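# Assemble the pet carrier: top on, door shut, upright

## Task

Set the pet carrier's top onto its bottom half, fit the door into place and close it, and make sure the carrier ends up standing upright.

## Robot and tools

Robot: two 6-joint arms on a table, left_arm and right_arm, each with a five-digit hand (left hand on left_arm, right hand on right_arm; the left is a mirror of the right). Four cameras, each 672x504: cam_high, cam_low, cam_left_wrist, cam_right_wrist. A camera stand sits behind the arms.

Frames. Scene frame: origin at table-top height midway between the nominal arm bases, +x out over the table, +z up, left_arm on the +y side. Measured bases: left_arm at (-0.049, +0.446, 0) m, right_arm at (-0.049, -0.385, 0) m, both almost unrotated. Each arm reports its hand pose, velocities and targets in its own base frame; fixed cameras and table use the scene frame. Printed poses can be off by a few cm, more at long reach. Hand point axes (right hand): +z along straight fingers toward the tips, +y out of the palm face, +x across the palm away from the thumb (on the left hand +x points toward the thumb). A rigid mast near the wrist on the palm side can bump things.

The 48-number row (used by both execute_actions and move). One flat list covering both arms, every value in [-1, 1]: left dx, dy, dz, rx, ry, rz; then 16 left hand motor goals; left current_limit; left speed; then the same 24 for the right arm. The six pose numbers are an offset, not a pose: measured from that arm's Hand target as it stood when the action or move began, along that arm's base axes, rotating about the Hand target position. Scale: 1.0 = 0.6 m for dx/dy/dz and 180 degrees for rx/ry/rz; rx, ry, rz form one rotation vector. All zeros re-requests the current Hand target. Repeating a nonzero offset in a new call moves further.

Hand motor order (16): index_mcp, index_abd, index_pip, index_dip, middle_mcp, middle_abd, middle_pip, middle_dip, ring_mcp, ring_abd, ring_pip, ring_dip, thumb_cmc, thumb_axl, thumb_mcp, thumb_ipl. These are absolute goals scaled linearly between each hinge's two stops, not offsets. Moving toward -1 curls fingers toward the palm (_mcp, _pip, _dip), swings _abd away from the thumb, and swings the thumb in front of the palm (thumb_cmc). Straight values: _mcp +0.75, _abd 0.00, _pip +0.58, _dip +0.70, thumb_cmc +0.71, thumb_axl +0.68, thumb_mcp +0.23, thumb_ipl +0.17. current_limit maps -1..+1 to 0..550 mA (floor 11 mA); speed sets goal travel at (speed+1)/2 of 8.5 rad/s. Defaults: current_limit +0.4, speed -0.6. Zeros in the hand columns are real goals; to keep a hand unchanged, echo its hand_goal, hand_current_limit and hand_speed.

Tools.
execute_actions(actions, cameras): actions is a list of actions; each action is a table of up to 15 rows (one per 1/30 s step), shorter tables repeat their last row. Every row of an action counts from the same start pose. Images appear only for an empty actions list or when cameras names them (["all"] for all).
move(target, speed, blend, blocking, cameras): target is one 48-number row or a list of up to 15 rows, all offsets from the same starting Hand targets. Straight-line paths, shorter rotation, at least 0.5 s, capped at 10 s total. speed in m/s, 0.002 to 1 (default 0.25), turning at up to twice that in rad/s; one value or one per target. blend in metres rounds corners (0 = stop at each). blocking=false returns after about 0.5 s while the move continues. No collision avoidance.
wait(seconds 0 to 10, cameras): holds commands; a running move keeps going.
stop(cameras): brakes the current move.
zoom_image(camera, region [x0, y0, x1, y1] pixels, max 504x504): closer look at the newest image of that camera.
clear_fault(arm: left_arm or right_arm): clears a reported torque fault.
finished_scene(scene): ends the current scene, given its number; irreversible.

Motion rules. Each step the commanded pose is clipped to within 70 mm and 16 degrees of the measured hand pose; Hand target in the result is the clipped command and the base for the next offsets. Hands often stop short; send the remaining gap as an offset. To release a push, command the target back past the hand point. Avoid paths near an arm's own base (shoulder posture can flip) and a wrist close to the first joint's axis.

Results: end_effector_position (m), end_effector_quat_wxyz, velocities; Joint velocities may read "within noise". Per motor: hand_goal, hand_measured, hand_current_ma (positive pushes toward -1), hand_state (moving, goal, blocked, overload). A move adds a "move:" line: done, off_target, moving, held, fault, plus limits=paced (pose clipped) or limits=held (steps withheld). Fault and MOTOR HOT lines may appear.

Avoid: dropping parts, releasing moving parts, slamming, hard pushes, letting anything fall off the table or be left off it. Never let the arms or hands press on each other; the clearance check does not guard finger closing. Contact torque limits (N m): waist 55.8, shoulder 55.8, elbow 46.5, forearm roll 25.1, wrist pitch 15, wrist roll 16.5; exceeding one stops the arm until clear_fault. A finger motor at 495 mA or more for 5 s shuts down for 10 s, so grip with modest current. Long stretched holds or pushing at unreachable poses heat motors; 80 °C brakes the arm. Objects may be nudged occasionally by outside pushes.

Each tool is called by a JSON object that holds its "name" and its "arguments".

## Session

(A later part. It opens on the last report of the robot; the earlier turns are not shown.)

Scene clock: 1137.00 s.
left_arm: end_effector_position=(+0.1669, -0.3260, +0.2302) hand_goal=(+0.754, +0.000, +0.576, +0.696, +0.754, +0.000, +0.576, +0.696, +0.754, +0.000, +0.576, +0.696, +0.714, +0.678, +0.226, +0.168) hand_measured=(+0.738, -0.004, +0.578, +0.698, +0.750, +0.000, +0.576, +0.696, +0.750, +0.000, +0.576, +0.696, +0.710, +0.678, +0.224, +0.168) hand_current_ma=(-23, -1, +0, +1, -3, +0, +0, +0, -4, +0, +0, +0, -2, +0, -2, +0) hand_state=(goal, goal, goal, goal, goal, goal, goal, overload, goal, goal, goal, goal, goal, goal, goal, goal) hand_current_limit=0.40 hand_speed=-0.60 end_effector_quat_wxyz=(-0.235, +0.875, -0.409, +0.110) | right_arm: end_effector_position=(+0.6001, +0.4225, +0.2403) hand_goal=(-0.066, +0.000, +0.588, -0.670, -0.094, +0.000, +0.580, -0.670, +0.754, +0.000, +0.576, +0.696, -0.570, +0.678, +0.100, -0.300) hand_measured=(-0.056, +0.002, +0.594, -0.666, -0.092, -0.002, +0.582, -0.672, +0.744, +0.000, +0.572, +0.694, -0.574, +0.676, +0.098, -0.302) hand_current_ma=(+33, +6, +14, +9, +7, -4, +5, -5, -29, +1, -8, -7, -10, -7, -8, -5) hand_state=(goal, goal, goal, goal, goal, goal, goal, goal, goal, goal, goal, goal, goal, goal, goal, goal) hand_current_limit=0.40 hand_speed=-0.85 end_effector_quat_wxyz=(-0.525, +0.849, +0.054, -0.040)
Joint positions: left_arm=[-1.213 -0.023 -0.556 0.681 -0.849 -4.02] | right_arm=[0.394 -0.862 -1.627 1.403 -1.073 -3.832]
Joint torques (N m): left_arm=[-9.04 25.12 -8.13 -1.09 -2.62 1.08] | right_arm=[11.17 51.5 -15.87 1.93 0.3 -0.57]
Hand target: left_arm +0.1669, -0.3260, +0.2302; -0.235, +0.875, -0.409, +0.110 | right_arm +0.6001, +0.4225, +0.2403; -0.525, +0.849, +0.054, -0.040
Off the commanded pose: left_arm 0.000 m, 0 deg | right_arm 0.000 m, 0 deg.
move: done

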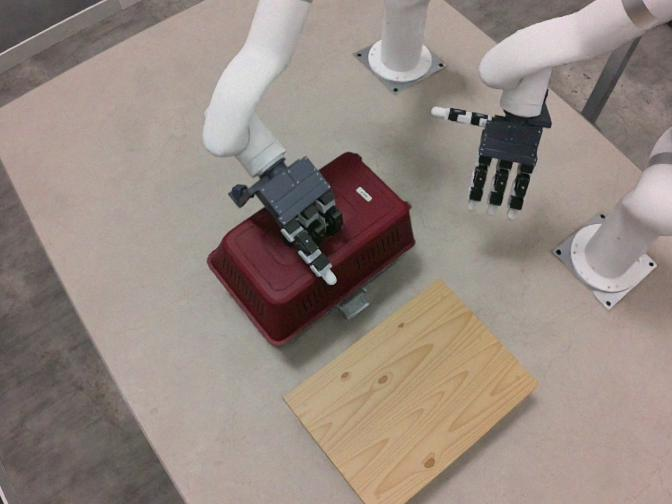

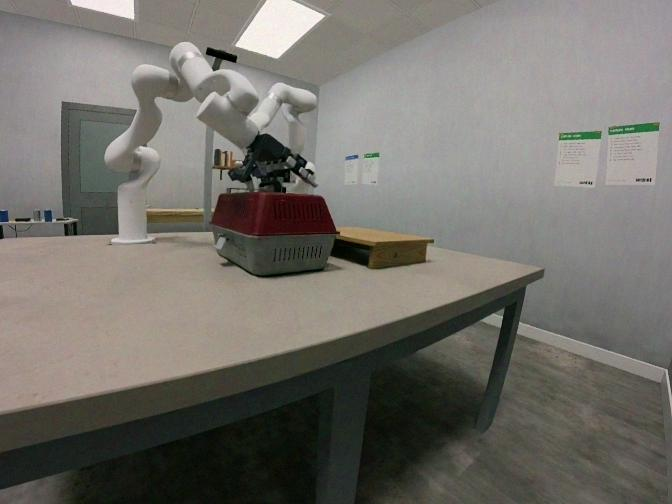

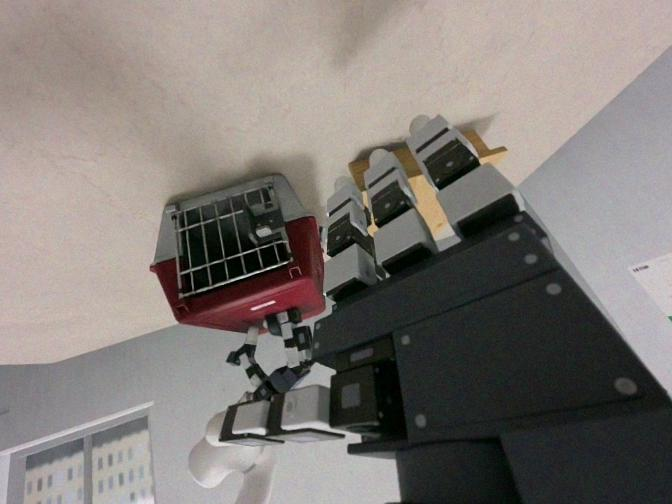

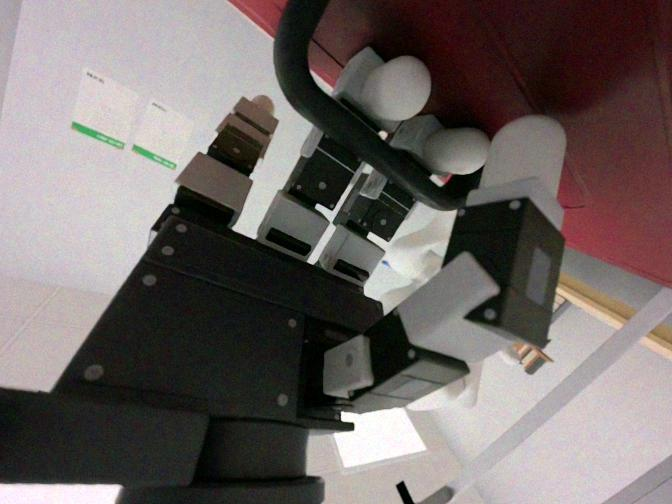

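{"name": "move", "arguments": {"target": [[0,0,0,0,0,0, 0.753,0,0.576,0.696, 0.754,0,0.576,0.696, 0.754,0,0.576,0.696, 0.714,0.678,0.226,0.168, 0.4,-0.6, 0,0,0.00,0,0,0, -0.056,0,0.588,-0.67, -0.084,0,0.58,-0.67, 0.753,0,0.576,0.696, -0.571,0.678,0.226,-0.1, 0.4,-0.7],[0,0,0,0,0,0, 0.753,0,0.576,0.696, 0.754,0,0.576,0.696, 0.754,0,0.576,0.696, 0.714,0.678,0.226,0.168, 0.4,-0.6, -0.006,0.05,0,0,0,0, -0.056,0,0.588,-0.67, -0.084,0,0.58,-0.67, 0.753,0,0.576,0.696, -0.571,0.678,0.226,0.1, 0.4,-0.7]], "cameras": ["cam_high","cam_low","cam_left_wrist","cam_right_wrist"], "speed": 0.02}}

{"name": "zoom_image", "arguments": {"camera": "cam_low", "region": [205, 155, 355, 245]}}

Scene clock: 1146.63 s.
left_arm: end_effector_position=(+0.1669, -0.3260, +0.2302) hand_goal=(+0.754, +0.000, +0.576, +0.696, +0.754, +0.000, +0.576, +0.696, +0.754, +0.000, +0.576, +0.696, +0.714, +0.678, +0.226, +0.168) hand_measured=(+0.738, -0.004, +0.578, +0.698, +0.750, +0.000, +0.576, +0.696, +0.750, +0.000, +0.576, +0.696, +0.710, +0.678, +0.224, +0.168) hand_current_ma=(-23, -1, +0, +1, -3, +0, +0, +0, -4, +0, +0, +0, -2, +0, -2, +0) hand_state=(goal, goal, goal, goal, goal, goal, goal, overload, goal, goal, goal, goal, goal, goal, goal, goal) hand_current_limit=0.40 hand_speed=-0.60 end_effector_quat_wxyz=(-0.235, +0.875, -0.409, +0.110) | right_arm: end_effector_position=(+0.5966, +0.4526, +0.2404) hand_goal=(-0.056, +0.000, +0.588, -0.670, -0.084, +0.000, +0.580, -0.670, +0.754, +0.000, +0.576, +0.696, -0.570, +0.678, +0.226, +0.100) hand_measured=(-0.056, +0.002, +0.590, -0.666, -0.090, -0.002, +0.578, -0.672, +0.744, +0.000, +0.572, +0.694, -0.572, +0.676, +0.210, -0.042) hand_current_ma=(+2, +6, +7, +9, -15, -4, -4, -4, -29, +1, -8, -7, -3, -6, -66, -385) hand_state=(goal, goal, goal, goal, goal, goal, goal, goal, goal, goal, goal, goal, goal, goal, goal, blocked) hand_current_limit=0.40 hand_speed=-0.70 end_effector_quat_wxyz=(-0.525, +0.849, +0.054, -0.040)
Joint positions: left_arm=[-1.213 -0.023 -0.556 0.681 -0.849 -4.02] | right_arm=[0.435 -0.884 -1.666 1.42 -1.047 -3.809]
Joint torques (N m): left_arm=[-9.04 24.8 -8.48 -0.84 -2.39 0.84] | right_arm=[5.48 43.86 -11.76 -0.18 0.96 0.3]
Hand target: left_arm +0.1669, -0.3260, +0.2302; -0.235, +0.875, -0.409, +0.110 | right_arm +0.5965, +0.4525, +0.2403; -0.525, +0.849, +0.054, -0.040
Off the commanded pose: left_arm 0.000 m, 0 deg | right_arm 0.000 m, 0 deg.
move: done

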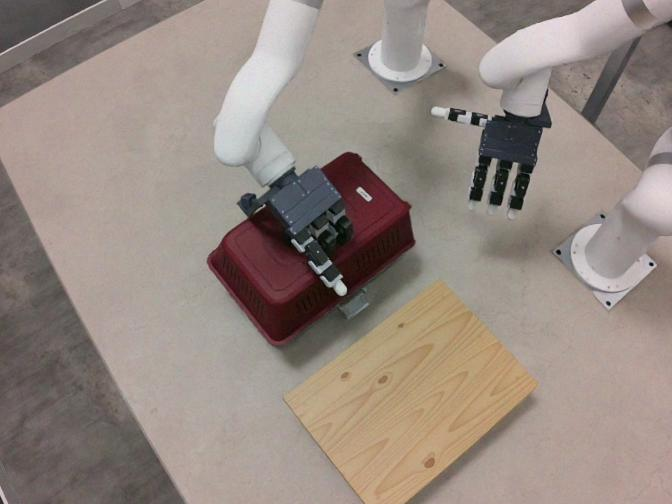

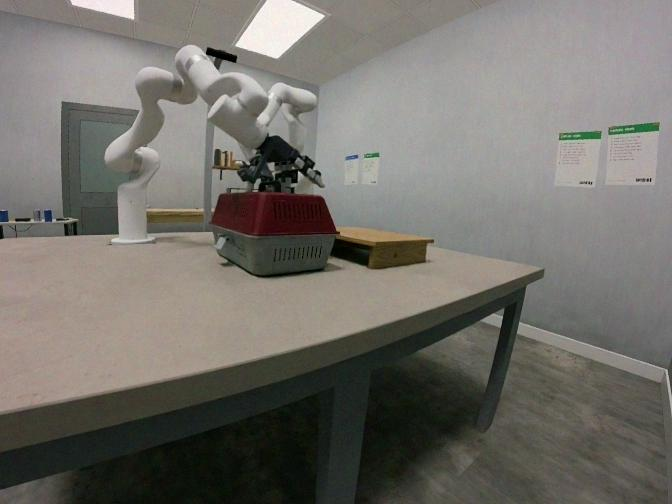

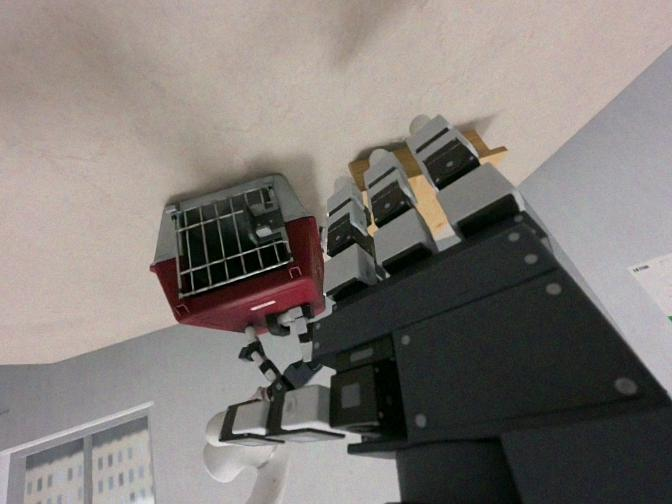

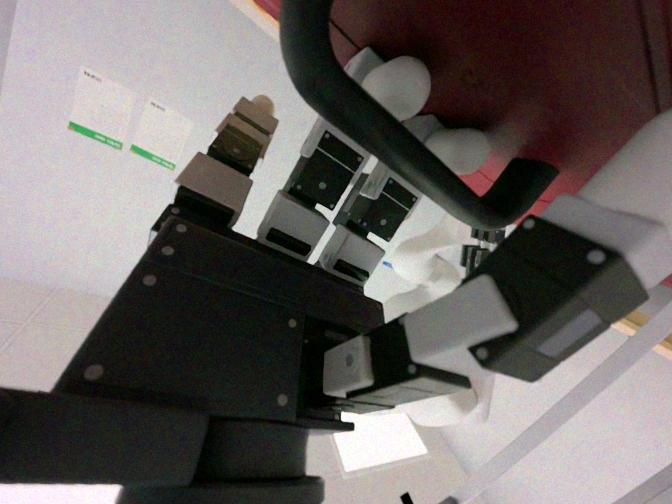

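Scaled by 3.360 from the camera's 672x504 image, which has a finer 960x720 frame.

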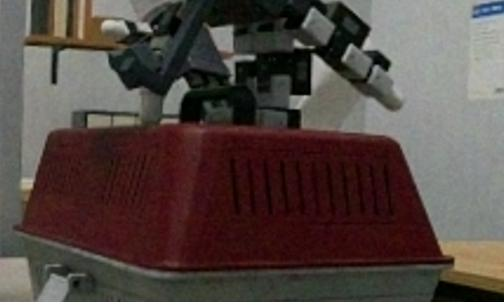

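{"name": "move", "arguments": {"target": [[0,0,0,0,0,0, 0.753,0,0.576,0.696, 0.754,0,0.576,0.696, 0.754,0,0.576,0.696, 0.714,0.678,0.226,0.168, 0.4,-0.6, 0,0,0.00,0,0,0, -0.056,0,0.588,-0.67, -0.084,0,0.58,-0.67, 0.753,0,0.576,0.696, -0.571,0.678,0.2,-0.15, 0.4,-0.6],[0,0,0,0,0,0, 0.753,0,0.576,0.696, 0.754,0,0.576,0.696, 0.754,0,0.576,0.696, 0.714,0.678,0.226,0.168, 0.4,-0.6, 0,0,0,0,0,0, -0.056,0,0.588,-0.67, -0.084,0,0.58,-0.67, 0.753,0,0.576,0.696, 0.714,0.678,0.226,0.0, 0.4,-0.5]], "cameras": ["cam_low","cam_right_wrist"], "speed": 0.02}}

Scene clock: 1153.63 s.
left_arm: end_effector_position=(+0.1669, -0.3260, +0.2302) hand_goal=(+0.754, +0.000, +0.576, +0.696, +0.754, +0.000, +0.576, +0.696, +0.754, +0.000, +0.576, +0.696, +0.714, +0.678, +0.226, +0.168) hand_measured=(+0.738, -0.004, +0.578, +0.698, +0.750, +0.000, +0.576, +0.696, +0.750, +0.000, +0.576, +0.696, +0.710, +0.678, +0.224, +0.168) hand_current_ma=(-23, -1, +0, +1, -3, +0, +0, +0, -4, +0, +0, +0, -2, +0, -2, +0) hand_state=(goal, goal, goal, goal, goal, goal, goal, overload, goal, goal, goal, goal, goal, goal, goal, goal) hand_current_limit=0.40 hand_speed=-0.60 end_effector_quat_wxyz=(-0.235, +0.875, -0.409, +0.110) | right_arm: end_effector_position=(+0.5966, +0.4525, +0.2404) hand_goal=(-0.056, +0.000, +0.588, -0.670, -0.084, +0.000, +0.580, -0.670, +0.754, +0.000, +0.576, +0.696, +0.714, +0.678, +0.226, +0.000) hand_measured=(-0.056, +0.002, +0.590, -0.666, -0.088, -0.002, +0.578, -0.672, +0.744, +0.000, +0.572, +0.694, -0.566, +0.674, +0.216, -0.072) hand_current_ma=(+2, +6, +7, +9, -12, -4, -4, -4, -29, +1, -8, -7, -385, -12, -43, -385) hand_state=(goal, goal, goal, goal, goal, goal, goal, goal, goal, goal, goal, goal, blocked, goal, goal, blocked) hand_current_limit=0.40 hand_speed=-0.50 end_effector_quat_wxyz=(-0.525, +0.849, +0.054, -0.040)
Joint positions: left_arm=[-1.213 -0.023 -0.556 0.681 -0.849 -4.02] | right_arm=[0.435 -0.884 -1.666 1.42 -1.047 -3.809]
Joint torques (N m): left_arm=[-7.28 25.29 -8.76 -0.95 -2.32 0.34] | right_arm=[4.34 44.7 -15.27 0.75 0.9 0.5]
Hand target: left_arm +0.1669, -0.3260, +0.2302; -0.235, +0.875, -0.409, +0.110 | right_arm +0.5965, +0.4525, +0.2403; -0.525, +0.849, +0.054, -0.040
Off the commanded pose: left_arm 0.000 m, 0 deg | right_arm 0.000 m, 0 deg.
move: done
Images, in order (width x height): cam_low 672x504, cam_right_wrist 672x504.

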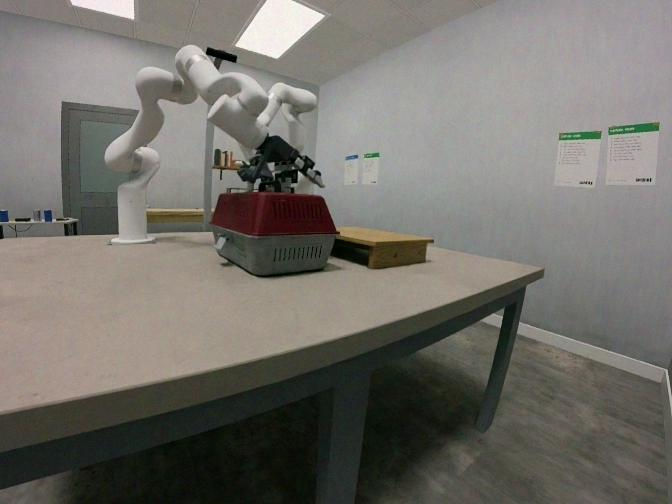

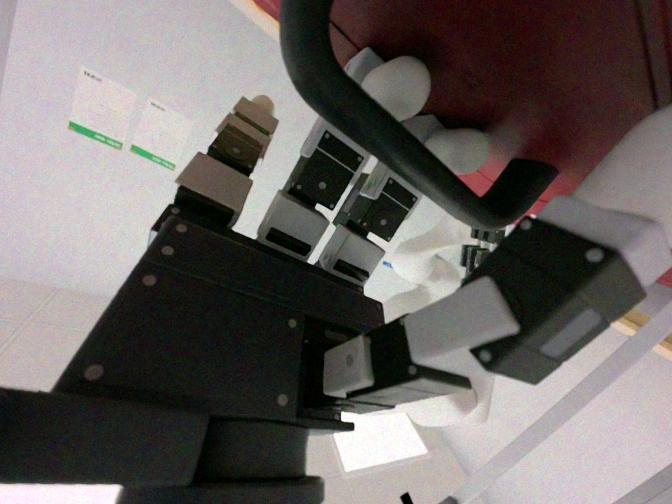

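{"name": "move", "arguments": {"target": [[0,0,0,0,0,0, 0.753,0,0.576,0.696, 0.754,0,0.576,0.696, 0.754,0,0.576,0.696, 0.714,0.678,0.226,0.168, 0.4,-0.6, 0,0,0.00,0,0,0, -0.056,0,0.588,-0.67, -0.084,0,0.58,-0.67, 0.753,0,0.576,0.696, -0.571,0.678,0.16,-0.25, 0.4,-0.6],[0,0,0,0,0,0, 0.753,0,0.576,0.696, 0.754,0,0.576,0.696, 0.754,0,0.576,0.696, 0.714,0.678,0.226,0.168, 0.4,-0.6, 0,0,0,0,0,0, -0.056,0,0.588,-0.67, -0.084,0,0.58,-0.67, 0.753,0,0.576,0.696, -0.571,0.678,0.16,-0.25, 0.4,-0.6]], "cameras": ["cam_high","cam_right_wrist","cam_left_wrist"], "speed": 0.02}}

{"name": "zoom_image", "arguments": {"camera": "cam_left_wrist", "region": [220, 280, 360, 420]}}

Scene clock: 1160.93 s.
left_arm: end_effector_position=(+0.1669, -0.3260, +0.2302) hand_goal=(+0.754, +0.000, +0.576, +0.696, +0.754, +0.000, +0.576, +0.696, +0.754, +0.000, +0.576, +0.696, +0.714, +0.678, +0.226, +0.168) hand_measured=(+0.738, -0.004, +0.578, +0.698, +0.750, +0.000, +0.576, +0.696, +0.750, +0.000, +0.576, +0.696, +0.710, +0.678, +0.224, +0.168) hand_current_ma=(-23, -1, +0, +1, -3, +0, +0, +0, -4, +0, +0, +0, -2, +0, -2, +0) hand_state=(goal, goal, goal, goal, goal, goal, goal, overload, goal, goal, goal, goal, goal, goal, goal, goal) hand_current_limit=0.40 hand_speed=-0.60 end_effector_quat_wxyz=(-0.235, +0.875, -0.409, +0.110) | right_arm: end_effector_position=(+0.5965, +0.4525, +0.2403) hand_goal=(-0.056, +0.000, +0.588, -0.670, -0.084, +0.000, +0.580, -0.670, +0.754, +0.000, +0.576, +0.696, -0.570, +0.678, +0.160, -0.250) hand_measured=(-0.056, +0.002, +0.590, -0.666, -0.088, -0.002, +0.578, -0.672, +0.744, +0.000, +0.572, +0.694, -0.570, +0.676, +0.220, -0.104) hand_current_ma=(+2, +6, +7, +9, -12, -4, -4, -4, -29, +1, -8, -7, -2, -6, +319, +385) hand_state=(goal, goal, goal, goal, goal, goal, goal, goal, goal, goal, goal, goal, goal, goal, blocked, blocked) hand_current_limit=0.40 hand_speed=-0.60 end_effector_quat_wxyz=(-0.525, +0.849, +0.054, -0.040)
Joint positions: left_arm=[-1.213 -0.023 -0.556 0.681 -0.849 -4.02] | right_arm=[0.435 -0.884 -1.665 1.42 -1.047 -3.809]
Joint torques (N m): left_arm=[-7.77 24.52 -8.11 -1.07 -2.16 0.07] | right_arm=[11.09 45.04 -20.3 1.21 1.03 0.29]
Hand target: left_arm +0.1669, -0.3260, +0.2302; -0.235, +0.875, -0.409, +0.110 | right_arm +0.5965, +0.4525, +0.2403; -0.525, +0.849, +0.054, -0.040
Off the commanded pose: left_arm 0.000 m, 0 deg | right_arm 0.000 m, 0 deg.
move: done
Images, in order (width x height): cam_high 672x504, cam_left_wrist 672x504, cam_right_wrist 672x504.

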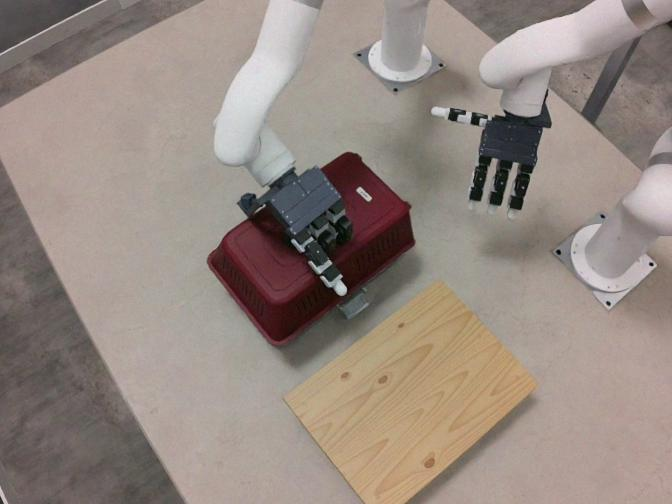

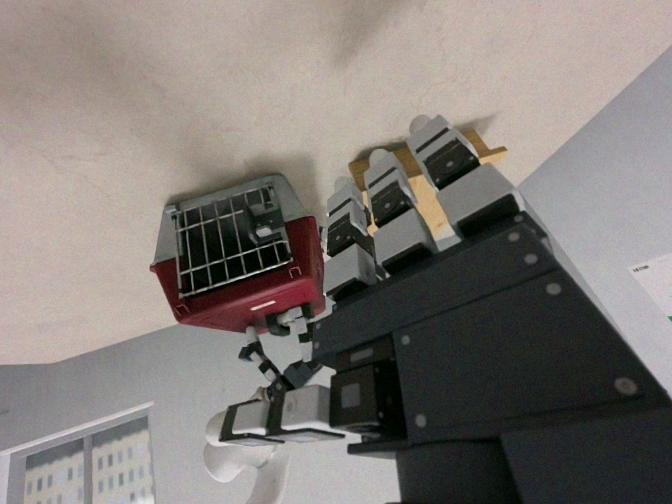

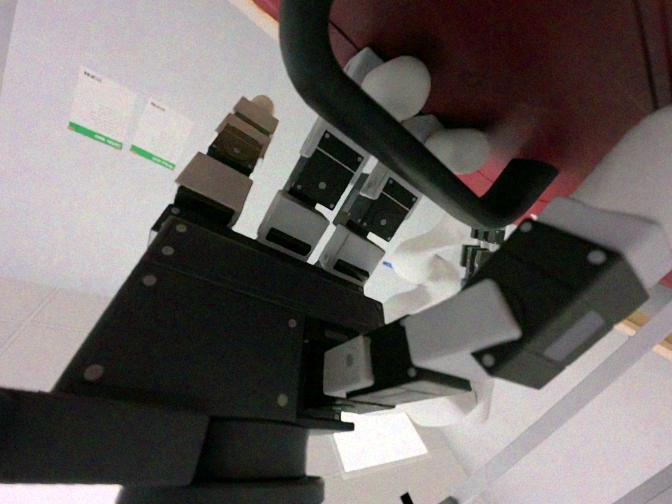

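Scaled by 3.600 from the camera's 672x504 image, which has a finer 960x720 frame.

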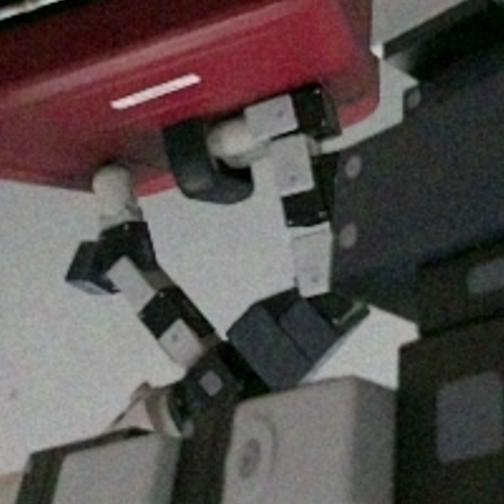

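{"name": "move", "arguments": {"target": [[0,0,0,0,0,0, 0.753,0,0.576,0.696, 0.754,0,0.576,0.696, 0.754,0,0.576,0.696, 0.714,0.678,0.226,0.168, 0.4,-0.6, 0,0,0.005,0,0,0, -0.056,0,0.588,-0.67, -0.084,0,0.58,-0.67, 0.753,0,0.576,0.696, -0.571,0.678,0.22,-0.1, 0.4,-0.6],[0,0,0,0,0,0, 0.753,0,0.576,0.696, 0.754,0,0.576,0.696, 0.754,0,0.576,0.696, 0.714,0.678,0.226,0.168, 0.4,-0.6, 0,0,0.005,0,0,0, -0.056,0,0.588,-0.67, -0.084,0,0.58,-0.67, 0.753,0,0.576,0.696, -0.571,0.678,0.3,0.1, 0.4,-0.6]], "cameras": ["cam_low","cam_right_wrist","cam_left_wrist"], "speed": 0.02}}

{"name": "zoom_image", "arguments": {"camera": "cam_left_wrist", "region": [220, 280, 360, 420]}}

{"name": "zoom_image", "arguments": {"camera": "cam_low", "region": [205, 155, 355, 245]}}

Scene clock: 1171.40 s.
left_arm: end_effector_position=(+0.1669, -0.3260, +0.2302) hand_goal=(+0.754, +0.000, +0.576, +0.696, +0.754, +0.000, +0.576, +0.696, +0.754, +0.000, +0.576, +0.696, +0.714, +0.678, +0.226, +0.168) hand_measured=(+0.738, -0.004, +0.578, +0.698, +0.750, +0.000, +0.576, +0.696, +0.750, +0.000, +0.576, +0.696, +0.710, +0.678, +0.224, +0.168) hand_current_ma=(-23, -1, +0, +1, -3, +0, +0, +0, -4, +0, +0, +0, -2, +0, -2, +0) hand_state=(goal, goal, goal, goal, goal, goal, goal, overload, goal, goal, goal, goal, goal, goal, goal, goal) hand_current_limit=0.40 hand_speed=-0.60 end_effector_quat_wxyz=(-0.235, +0.875, -0.409, +0.110) | right_arm: end_effector_position=(+0.5965, +0.4525, +0.2433) hand_goal=(-0.056, +0.000, +0.588, -0.670, -0.084, +0.000, +0.580, -0.670, +0.754, +0.000, +0.576, +0.696, -0.570, +0.678, +0.300, +0.100) hand_measured=(-0.056, +0.002, +0.590, -0.666, -0.082, -0.002, +0.580, -0.672, +0.744, +0.000, +0.572, +0.694, -0.570, +0.676, +0.294, +0.096) hand_current_ma=(+2, +6, +7, +9, +3, -4, +0, -4, -29, +1, -8, -7, -2, -5, -20, -11) hand_state=(goal, goal, goal, goal, goal, goal, goal, goal, goal, goal, goal, goal, goal, goal, goal, goal) hand_current_limit=0.40 hand_speed=-0.60 end_effector_quat_wxyz=(-0.525, +0.849, +0.054, -0.040)
Joint positions: left_arm=[-1.213 -0.023 -0.556 0.681 -0.849 -4.02] | right_arm=[0.435 -0.881 -1.667 1.418 -1.048 -3.803]
Joint torques (N m): left_arm=[-7.33 23.75 -8.1 -1 -1.94 -0.22] | right_arm=[12.16 75.57 -22.89 -1.03 -2.33 1.21]
Hand target: left_arm +0.1669, -0.3260, +0.2302; -0.235, +0.875, -0.409, +0.110 | right_arm +0.5965, +0.4525, +0.2433; -0.525, +0.849, +0.054, -0.040
Off the commanded pose: left_arm 0.000 m, 0 deg | right_arm 0.000 m, 0 deg.
move: done
Images, in order (width x height): cam_low 672x504, cam_left_wrist 672x504, cam_right_wrist 672x504.

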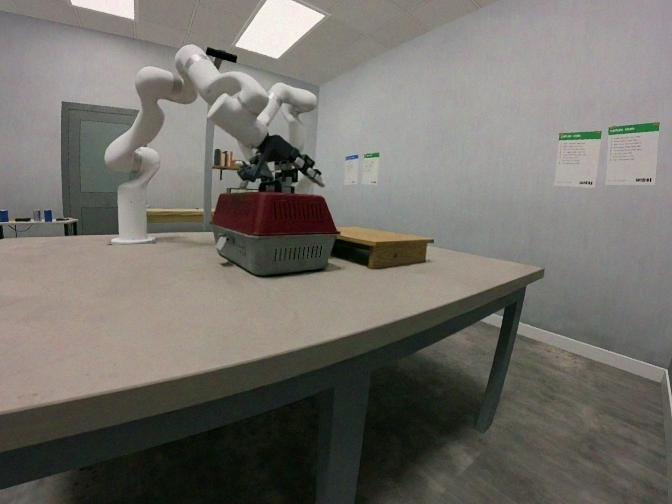

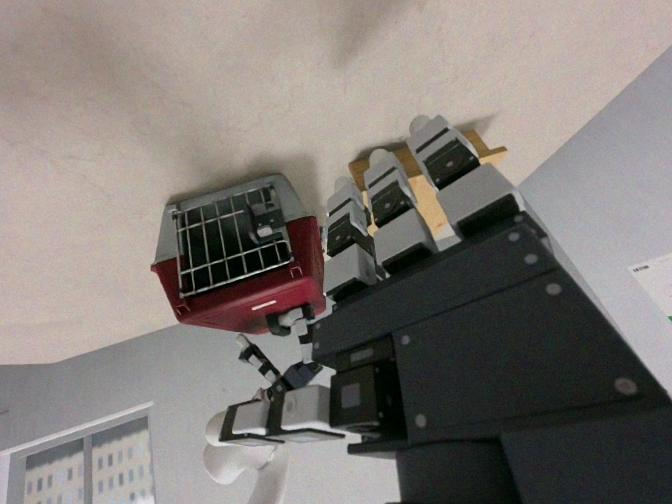

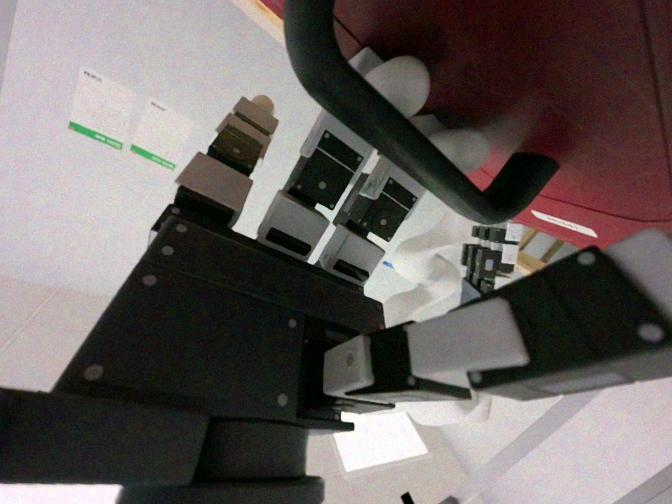

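Scaled by 3.600 from the camera's 672x504 image, which has a finer 960x720 frame.

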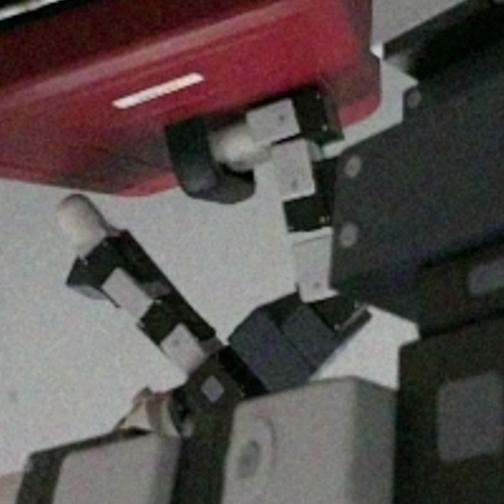

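Scaled by 3.360 from the camera's 672x504 image, which has a finer 960x720 frame.

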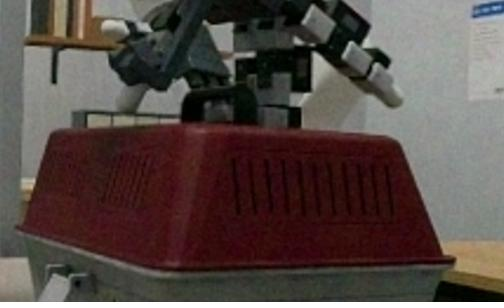

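{"name": "move", "arguments": {"target": [[0,0,0,0,0,0, 0.753,0,0.576,0.696, 0.754,0,0.576,0.696, 0.754,0,0.576,0.696, 0.714,0.678,0.226,0.168, 0.4,-0.6, 0,0,0.0,0,0,0, -0.056,0,0.588,-0.67, -0.084,0,0.58,-0.67, 0.753,0,0.576,0.696, 0.714,0.678,0.226,0.168, 0.4,-0.5],[0,0,0,0,0,0, 0.753,0,0.576,0.696, 0.754,0,0.576,0.696, 0.754,0,0.576,0.696, 0.714,0.678,0.226,0.168, 0.4,-0.6, -0.014,0.1,0,0,0,0, -0.056,0,0.588,-0.67, -0.084,0,0.58,-0.67, 0.753,0,0.576,0.696, 0.714,0.678,0.226,0.168, 0.4,-0.5]], "cameras": ["cam_high","cam_low","cam_right_wrist","cam_left_wrist"], "speed": 0.03}}

{"name": "zoom_image", "arguments": {"camera": "cam_left_wrist", "region": [140, 170, 360, 390]}}

{"name": "zoom_image", "arguments": {"camera": "cam_low", "region": [205, 155, 355, 245]}}

Scene clock: 1180.43 s.
left_arm: end_effector_position=(+0.1669, -0.3260, +0.2302) hand_goal=(+0.754, +0.000, +0.576, +0.696, +0.754, +0.000, +0.576, +0.696, +0.754, +0.000, +0.576, +0.696, +0.714, +0.678, +0.226, +0.168) hand_measured=(+0.738, -0.004, +0.578, +0.698, +0.750, +0.000, +0.576, +0.696, +0.750, +0.000, +0.576, +0.696, +0.710, +0.678, +0.224, +0.168) hand_current_ma=(-23, -1, +0, +1, -3, +0, +0, +0, -4, +0, +0, +0, -2, +0, -2, +0) hand_state=(goal, goal, goal, goal, goal, goal, goal, overload, goal, goal, goal, goal, goal, goal, goal, goal) hand_current_limit=0.40 hand_speed=-0.60 end_effector_quat_wxyz=(-0.235, +0.875, -0.409, +0.110) | right_arm: end_effector_position=(+0.5882, +0.5125, +0.2433) hand_goal=(-0.056, +0.000, +0.588, -0.670, -0.084, +0.000, +0.580, -0.670, +0.754, +0.000, +0.576, +0.696, +0.714, +0.678, +0.226, +0.168) hand_measured=(-0.056, +0.002, +0.590, -0.666, -0.084, -0.002, +0.580, -0.672, +0.744, +0.000, +0.572, +0.694, +0.694, +0.676, +0.226, +0.164) hand_current_ma=(+1, +6, +7, +9, +2, -4, +0, -4, -29, +1, -8, -7, -72, -5, +0, -11) hand_state=(goal, goal, goal, goal, goal, goal, goal, goal, goal, goal, goal, goal, blocked, goal, goal, goal) hand_current_limit=0.40 hand_speed=-0.50 end_effector_quat_wxyz=(-0.525, +0.849, +0.054, -0.040)
Joint positions: left_arm=[-1.213 -0.023 -0.556 0.681 -0.849 -4.02] | right_arm=[0.515 -0.933 -1.758 1.444 -0.996 -3.748]
Joint torques (N m): left_arm=[-8.55 23.91 -8.31 -0.74 -1.66 -0.71] | right_arm=[13.42 47.61 -22.79 2.32 1.01 1.29]
Hand target: left_arm +0.1669, -0.3260, +0.2302; -0.235, +0.875, -0.409, +0.110 | right_arm +0.5881, +0.5125, +0.2433; -0.525, +0.849, +0.054, -0.040
Off the commanded pose: left_arm 0.000 m, 0 deg | right_arm 0.000 m, 0 deg.
move: done

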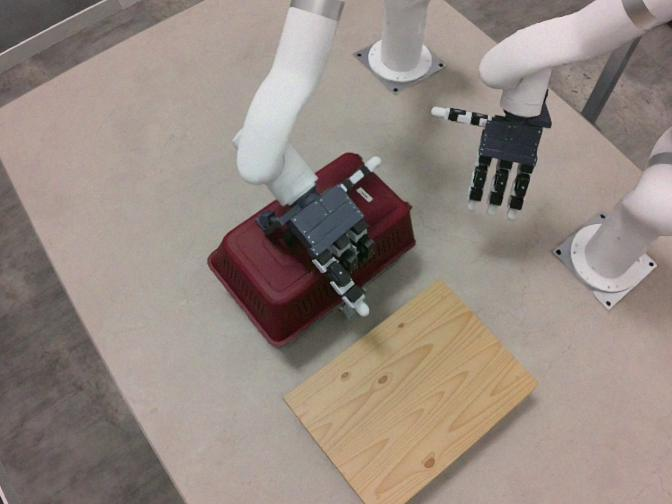

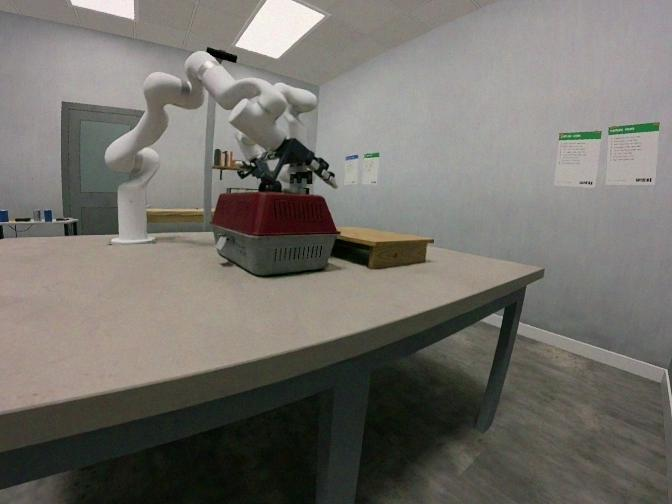

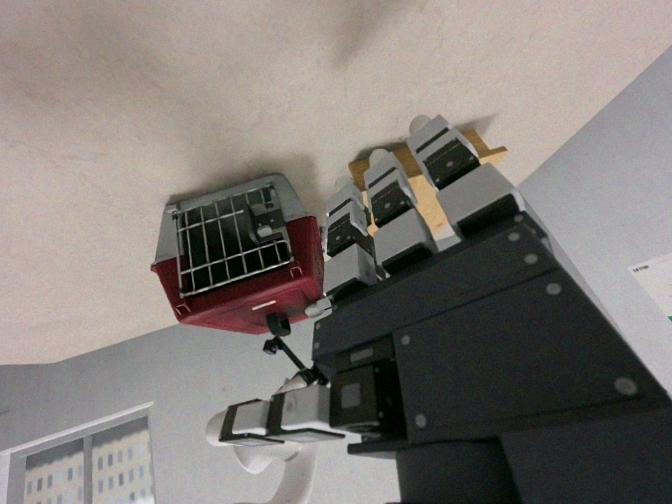

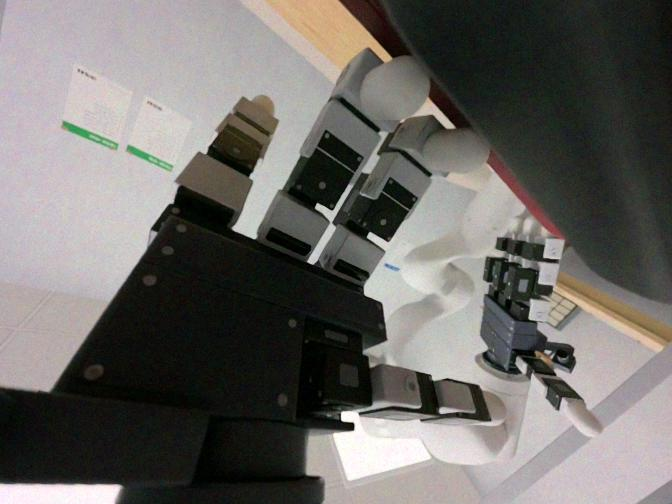

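Scaled by 2.291 from the camera's 672x504 image, which has a finer 960x720 frame.

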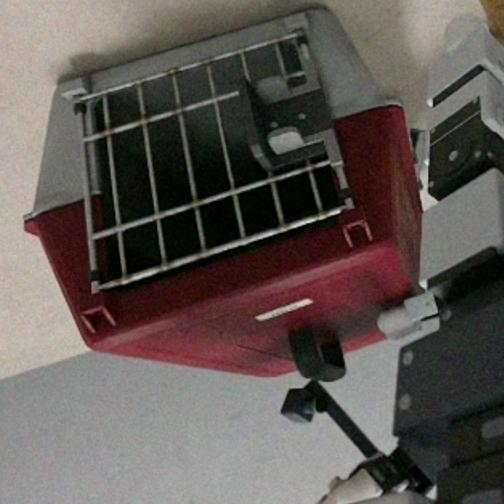

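Scaled by 3.360 from the camera's 672x504 image, which has a finer 960x720 frame.

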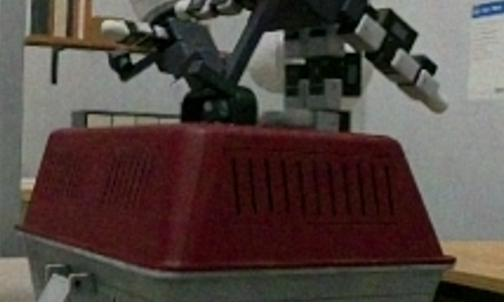

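{"name": "move", "arguments": {"target": [[0,0,0,0,0,0, 0.753,0,0.576,0.696, 0.754,0,0.576,0.696, 0.754,0,0.576,0.696, 0.714,0.678,0.226,0.168, 0.4,-0.6, 0,0,0.25,0,0,0, -0.056,0,0.588,-0.67, -0.084,0,0.58,-0.67, 0.753,0,0.576,0.696, 0.714,0.678,0.226,0.168, 0.4,-0.5],[0,0,0,0,0,0, 0.753,0,0.576,0.696, 0.754,0,0.576,0.696, 0.754,0,0.576,0.696, 0.714,0.678,0.226,0.168, 0.4,-0.6, 0,-0.7,0.25,0,0,0, -0.056,0,0.588,-0.67, -0.084,0,0.58,-0.67, 0.753,0,0.576,0.696, 0.714,0.678,0.226,0.168, 0.4,-0.5]], "cameras": ["cam_high","cam_low","cam_left_wrist"], "speed": [0.08,0.3]}}

{"name": "zoom_image", "arguments": {"camera": "cam_left_wrist", "region": [140, 170, 360, 390]}}

{"name": "zoom_image", "arguments": {"camera": "cam_low", "region": [190, 170, 370, 290]}}

{"name": "zoom_image", "arguments": {"camera": "cam_high", "region": [200, 140, 430, 360]}}

Scene clock: 1190.63 s.
left_arm: end_effector_position=(+0.1669, -0.3260, +0.2302) hand_goal=(+0.754, +0.000, +0.576, +0.696, +0.754, +0.000, +0.576, +0.696, +0.754, +0.000, +0.576, +0.696, +0.714, +0.678, +0.226, +0.168) hand_measured=(+0.738, -0.004, +0.578, +0.698, +0.750, +0.000, +0.576, +0.696, +0.750, +0.000, +0.576, +0.696, +0.710, +0.678, +0.224, +0.168) hand_current_ma=(-23, -1, +0, +1, -3, +0, +0, +0, -4, +0, +0, +0, -2, +0, -2, +0) hand_state=(goal, goal, goal, goal, goal, goal, goal, overload, goal, goal, goal, goal, goal, goal, goal, goal) hand_current_limit=0.40 hand_speed=-0.60 end_effector_quat_wxyz=(-0.235, +0.875, -0.409, +0.110) | right_arm: end_effector_position=(+0.5881, +0.0926, +0.3934) hand_goal=(-0.056, +0.000, +0.588, -0.670, -0.084, +0.000, +0.580, -0.670, +0.754, +0.000, +0.576, +0.696, +0.714, +0.678, +0.226, +0.168) hand_measured=(-0.056, +0.002, +0.590, -0.666, -0.084, -0.002, +0.580, -0.672, +0.744, +0.000, +0.572, +0.694, +0.694, +0.676, +0.226, +0.166) hand_current_ma=(-2, +6, +5, +8, -1, -4, +0, -4, -30, +1, -8, -7, -70, -5, -1, -10) hand_state=(goal, goal, goal, goal, goal, goal, goal, goal, goal, goal, goal, goal, blocked, goal, goal, goal) hand_current_limit=0.40 hand_speed=-0.50 end_effector_quat_wxyz=(-0.525, +0.849, +0.054, -0.040)
Joint positions: left_arm=[-1.213 -0.023 -0.556 0.681 -0.849 -4.02] | right_arm=[-0.097 -0.55 -1.493 1.062 -1.478 -3.79]
Joint torques (N m): left_arm=[-7.57 24.84 -8.9 -0.7 -1.55 -1.31] | right_arm=[-13.24 33.85 -22.72 -0.96 -2.21 -0.82]
Hand target: left_arm +0.1669, -0.3260, +0.2302; -0.235, +0.875, -0.409, +0.110 | right_arm +0.5881, +0.0925, +0.3933; -0.525, +0.849, +0.054, -0.040
Off the commanded pose: left_arm 0.000 m, 0 deg | right_arm 0.000 m, 0 deg.
move: done
Images, in order (width x height): cam_high 672x504, cam_low 672x504, cam_left_wrist 672x504.

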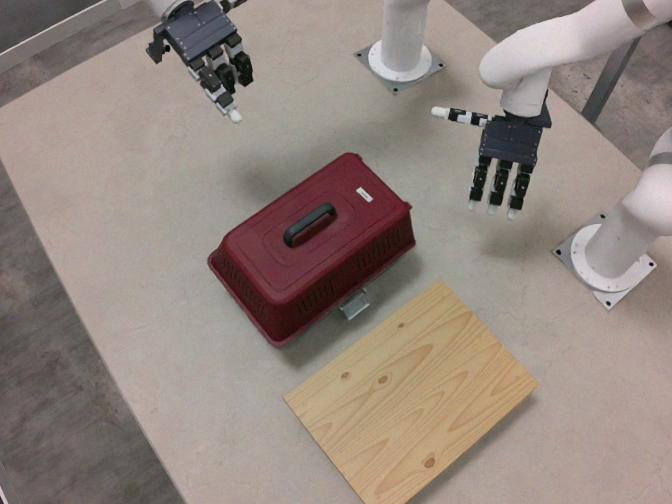

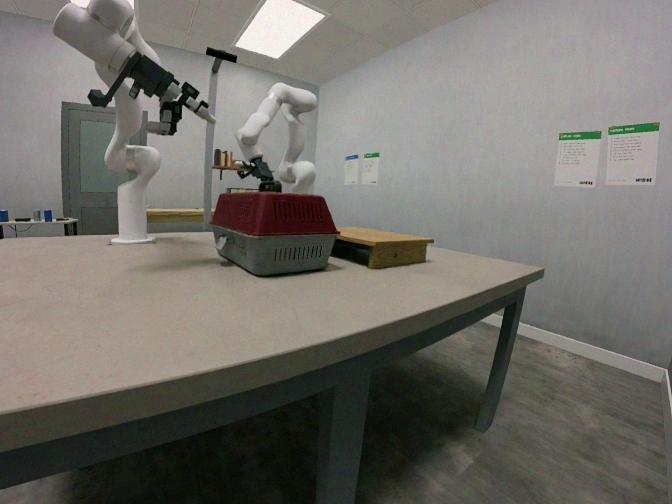

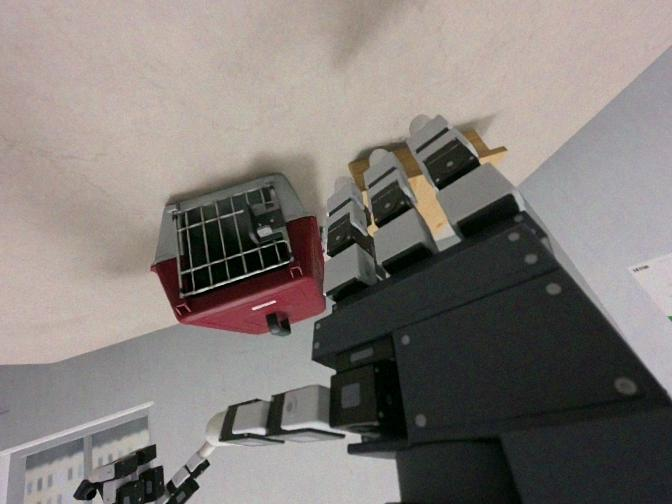

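Scaled by 2.291 from the camera's 672x504 image, which has a finer 960x720 frame.

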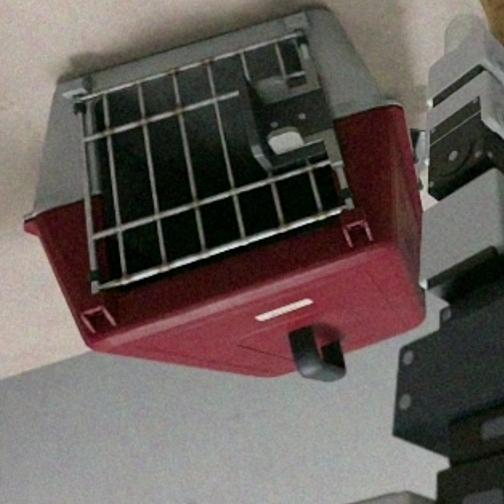

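Scaled by 2.800 from the camera's 672x504 image, which has a finer 960x720 frame.

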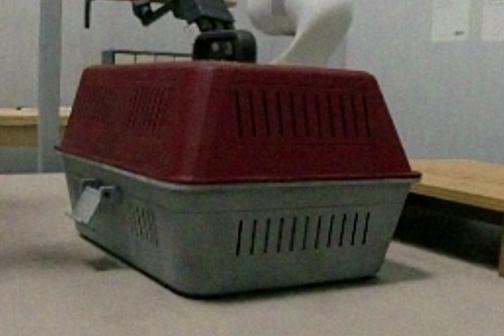

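Scaled by 2.191 from the camera's 672x504 image, which has a finer 960x720 frame.

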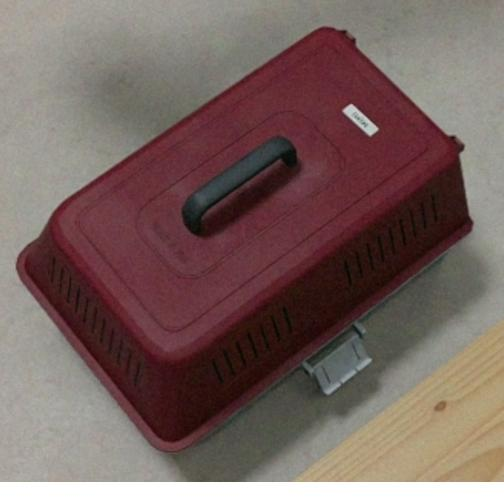

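{"name": "zoom_image", "arguments": {"camera": "cam_left_wrist", "region": [265, 180, 335, 250]}}

{"name": "zoom_image", "arguments": {"camera": "cam_left_wrist", "region": [140, 230, 230, 320]}}

{"name": "zoom_image", "arguments": {"camera": "cam_low", "region": [205, 205, 285, 265]}}

{"name": "zoom_image", "arguments": {"camera": "cam_low", "region": [275, 205, 355, 265]}}

{"name": "zoom_image", "arguments": {"camera": "cam_high", "region": [310, 200, 430, 320]}}

Scaled by 7.200 from the camera's 672x504 image, which has a finer 960x720 frame.

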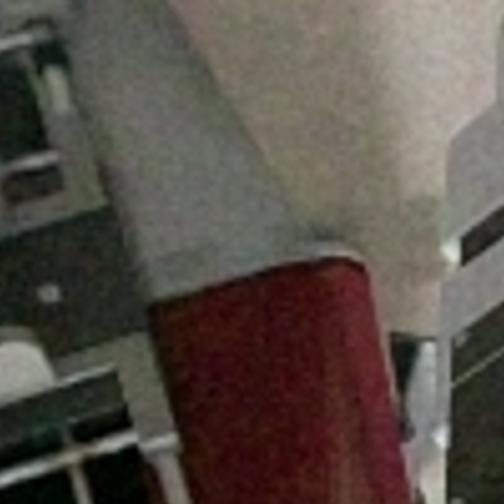

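Scaled by 5.600 from the camera's 672x504 image, which has a finer 960x720 frame.

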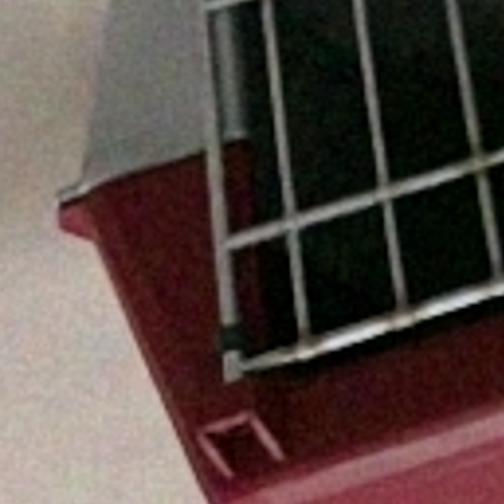

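Scaled by 6.300 from the camera's 672x504 image, which has a finer 960x720 frame.

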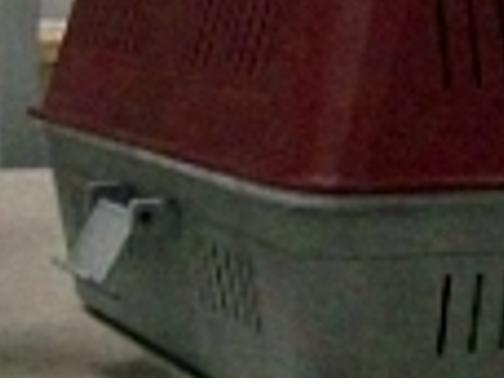

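Scaled by 6.300 from the camera's 672x504 image, which has a finer 960x720 frame.

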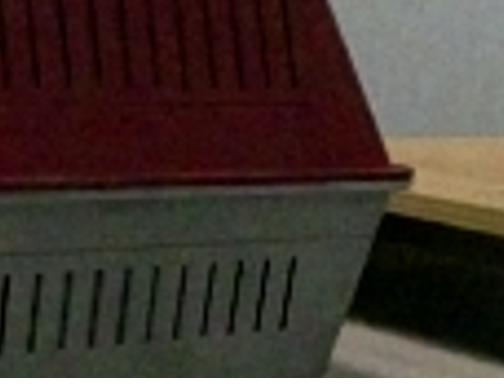

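Scaled by 4.200 from the camera's 672x504 image, which has a finer 960x720 frame.

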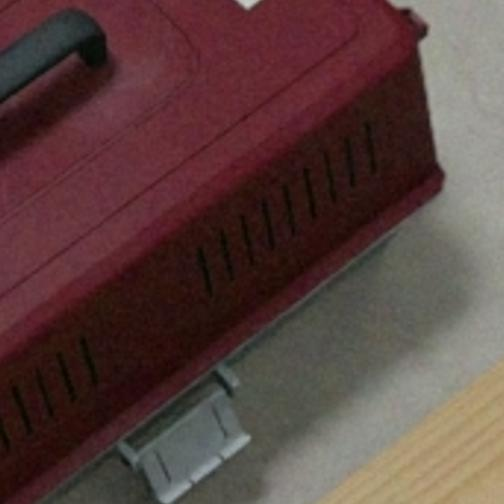

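{"name": "finished_scene", "arguments": {"scene": 1}}

The scene is finished: the task was done.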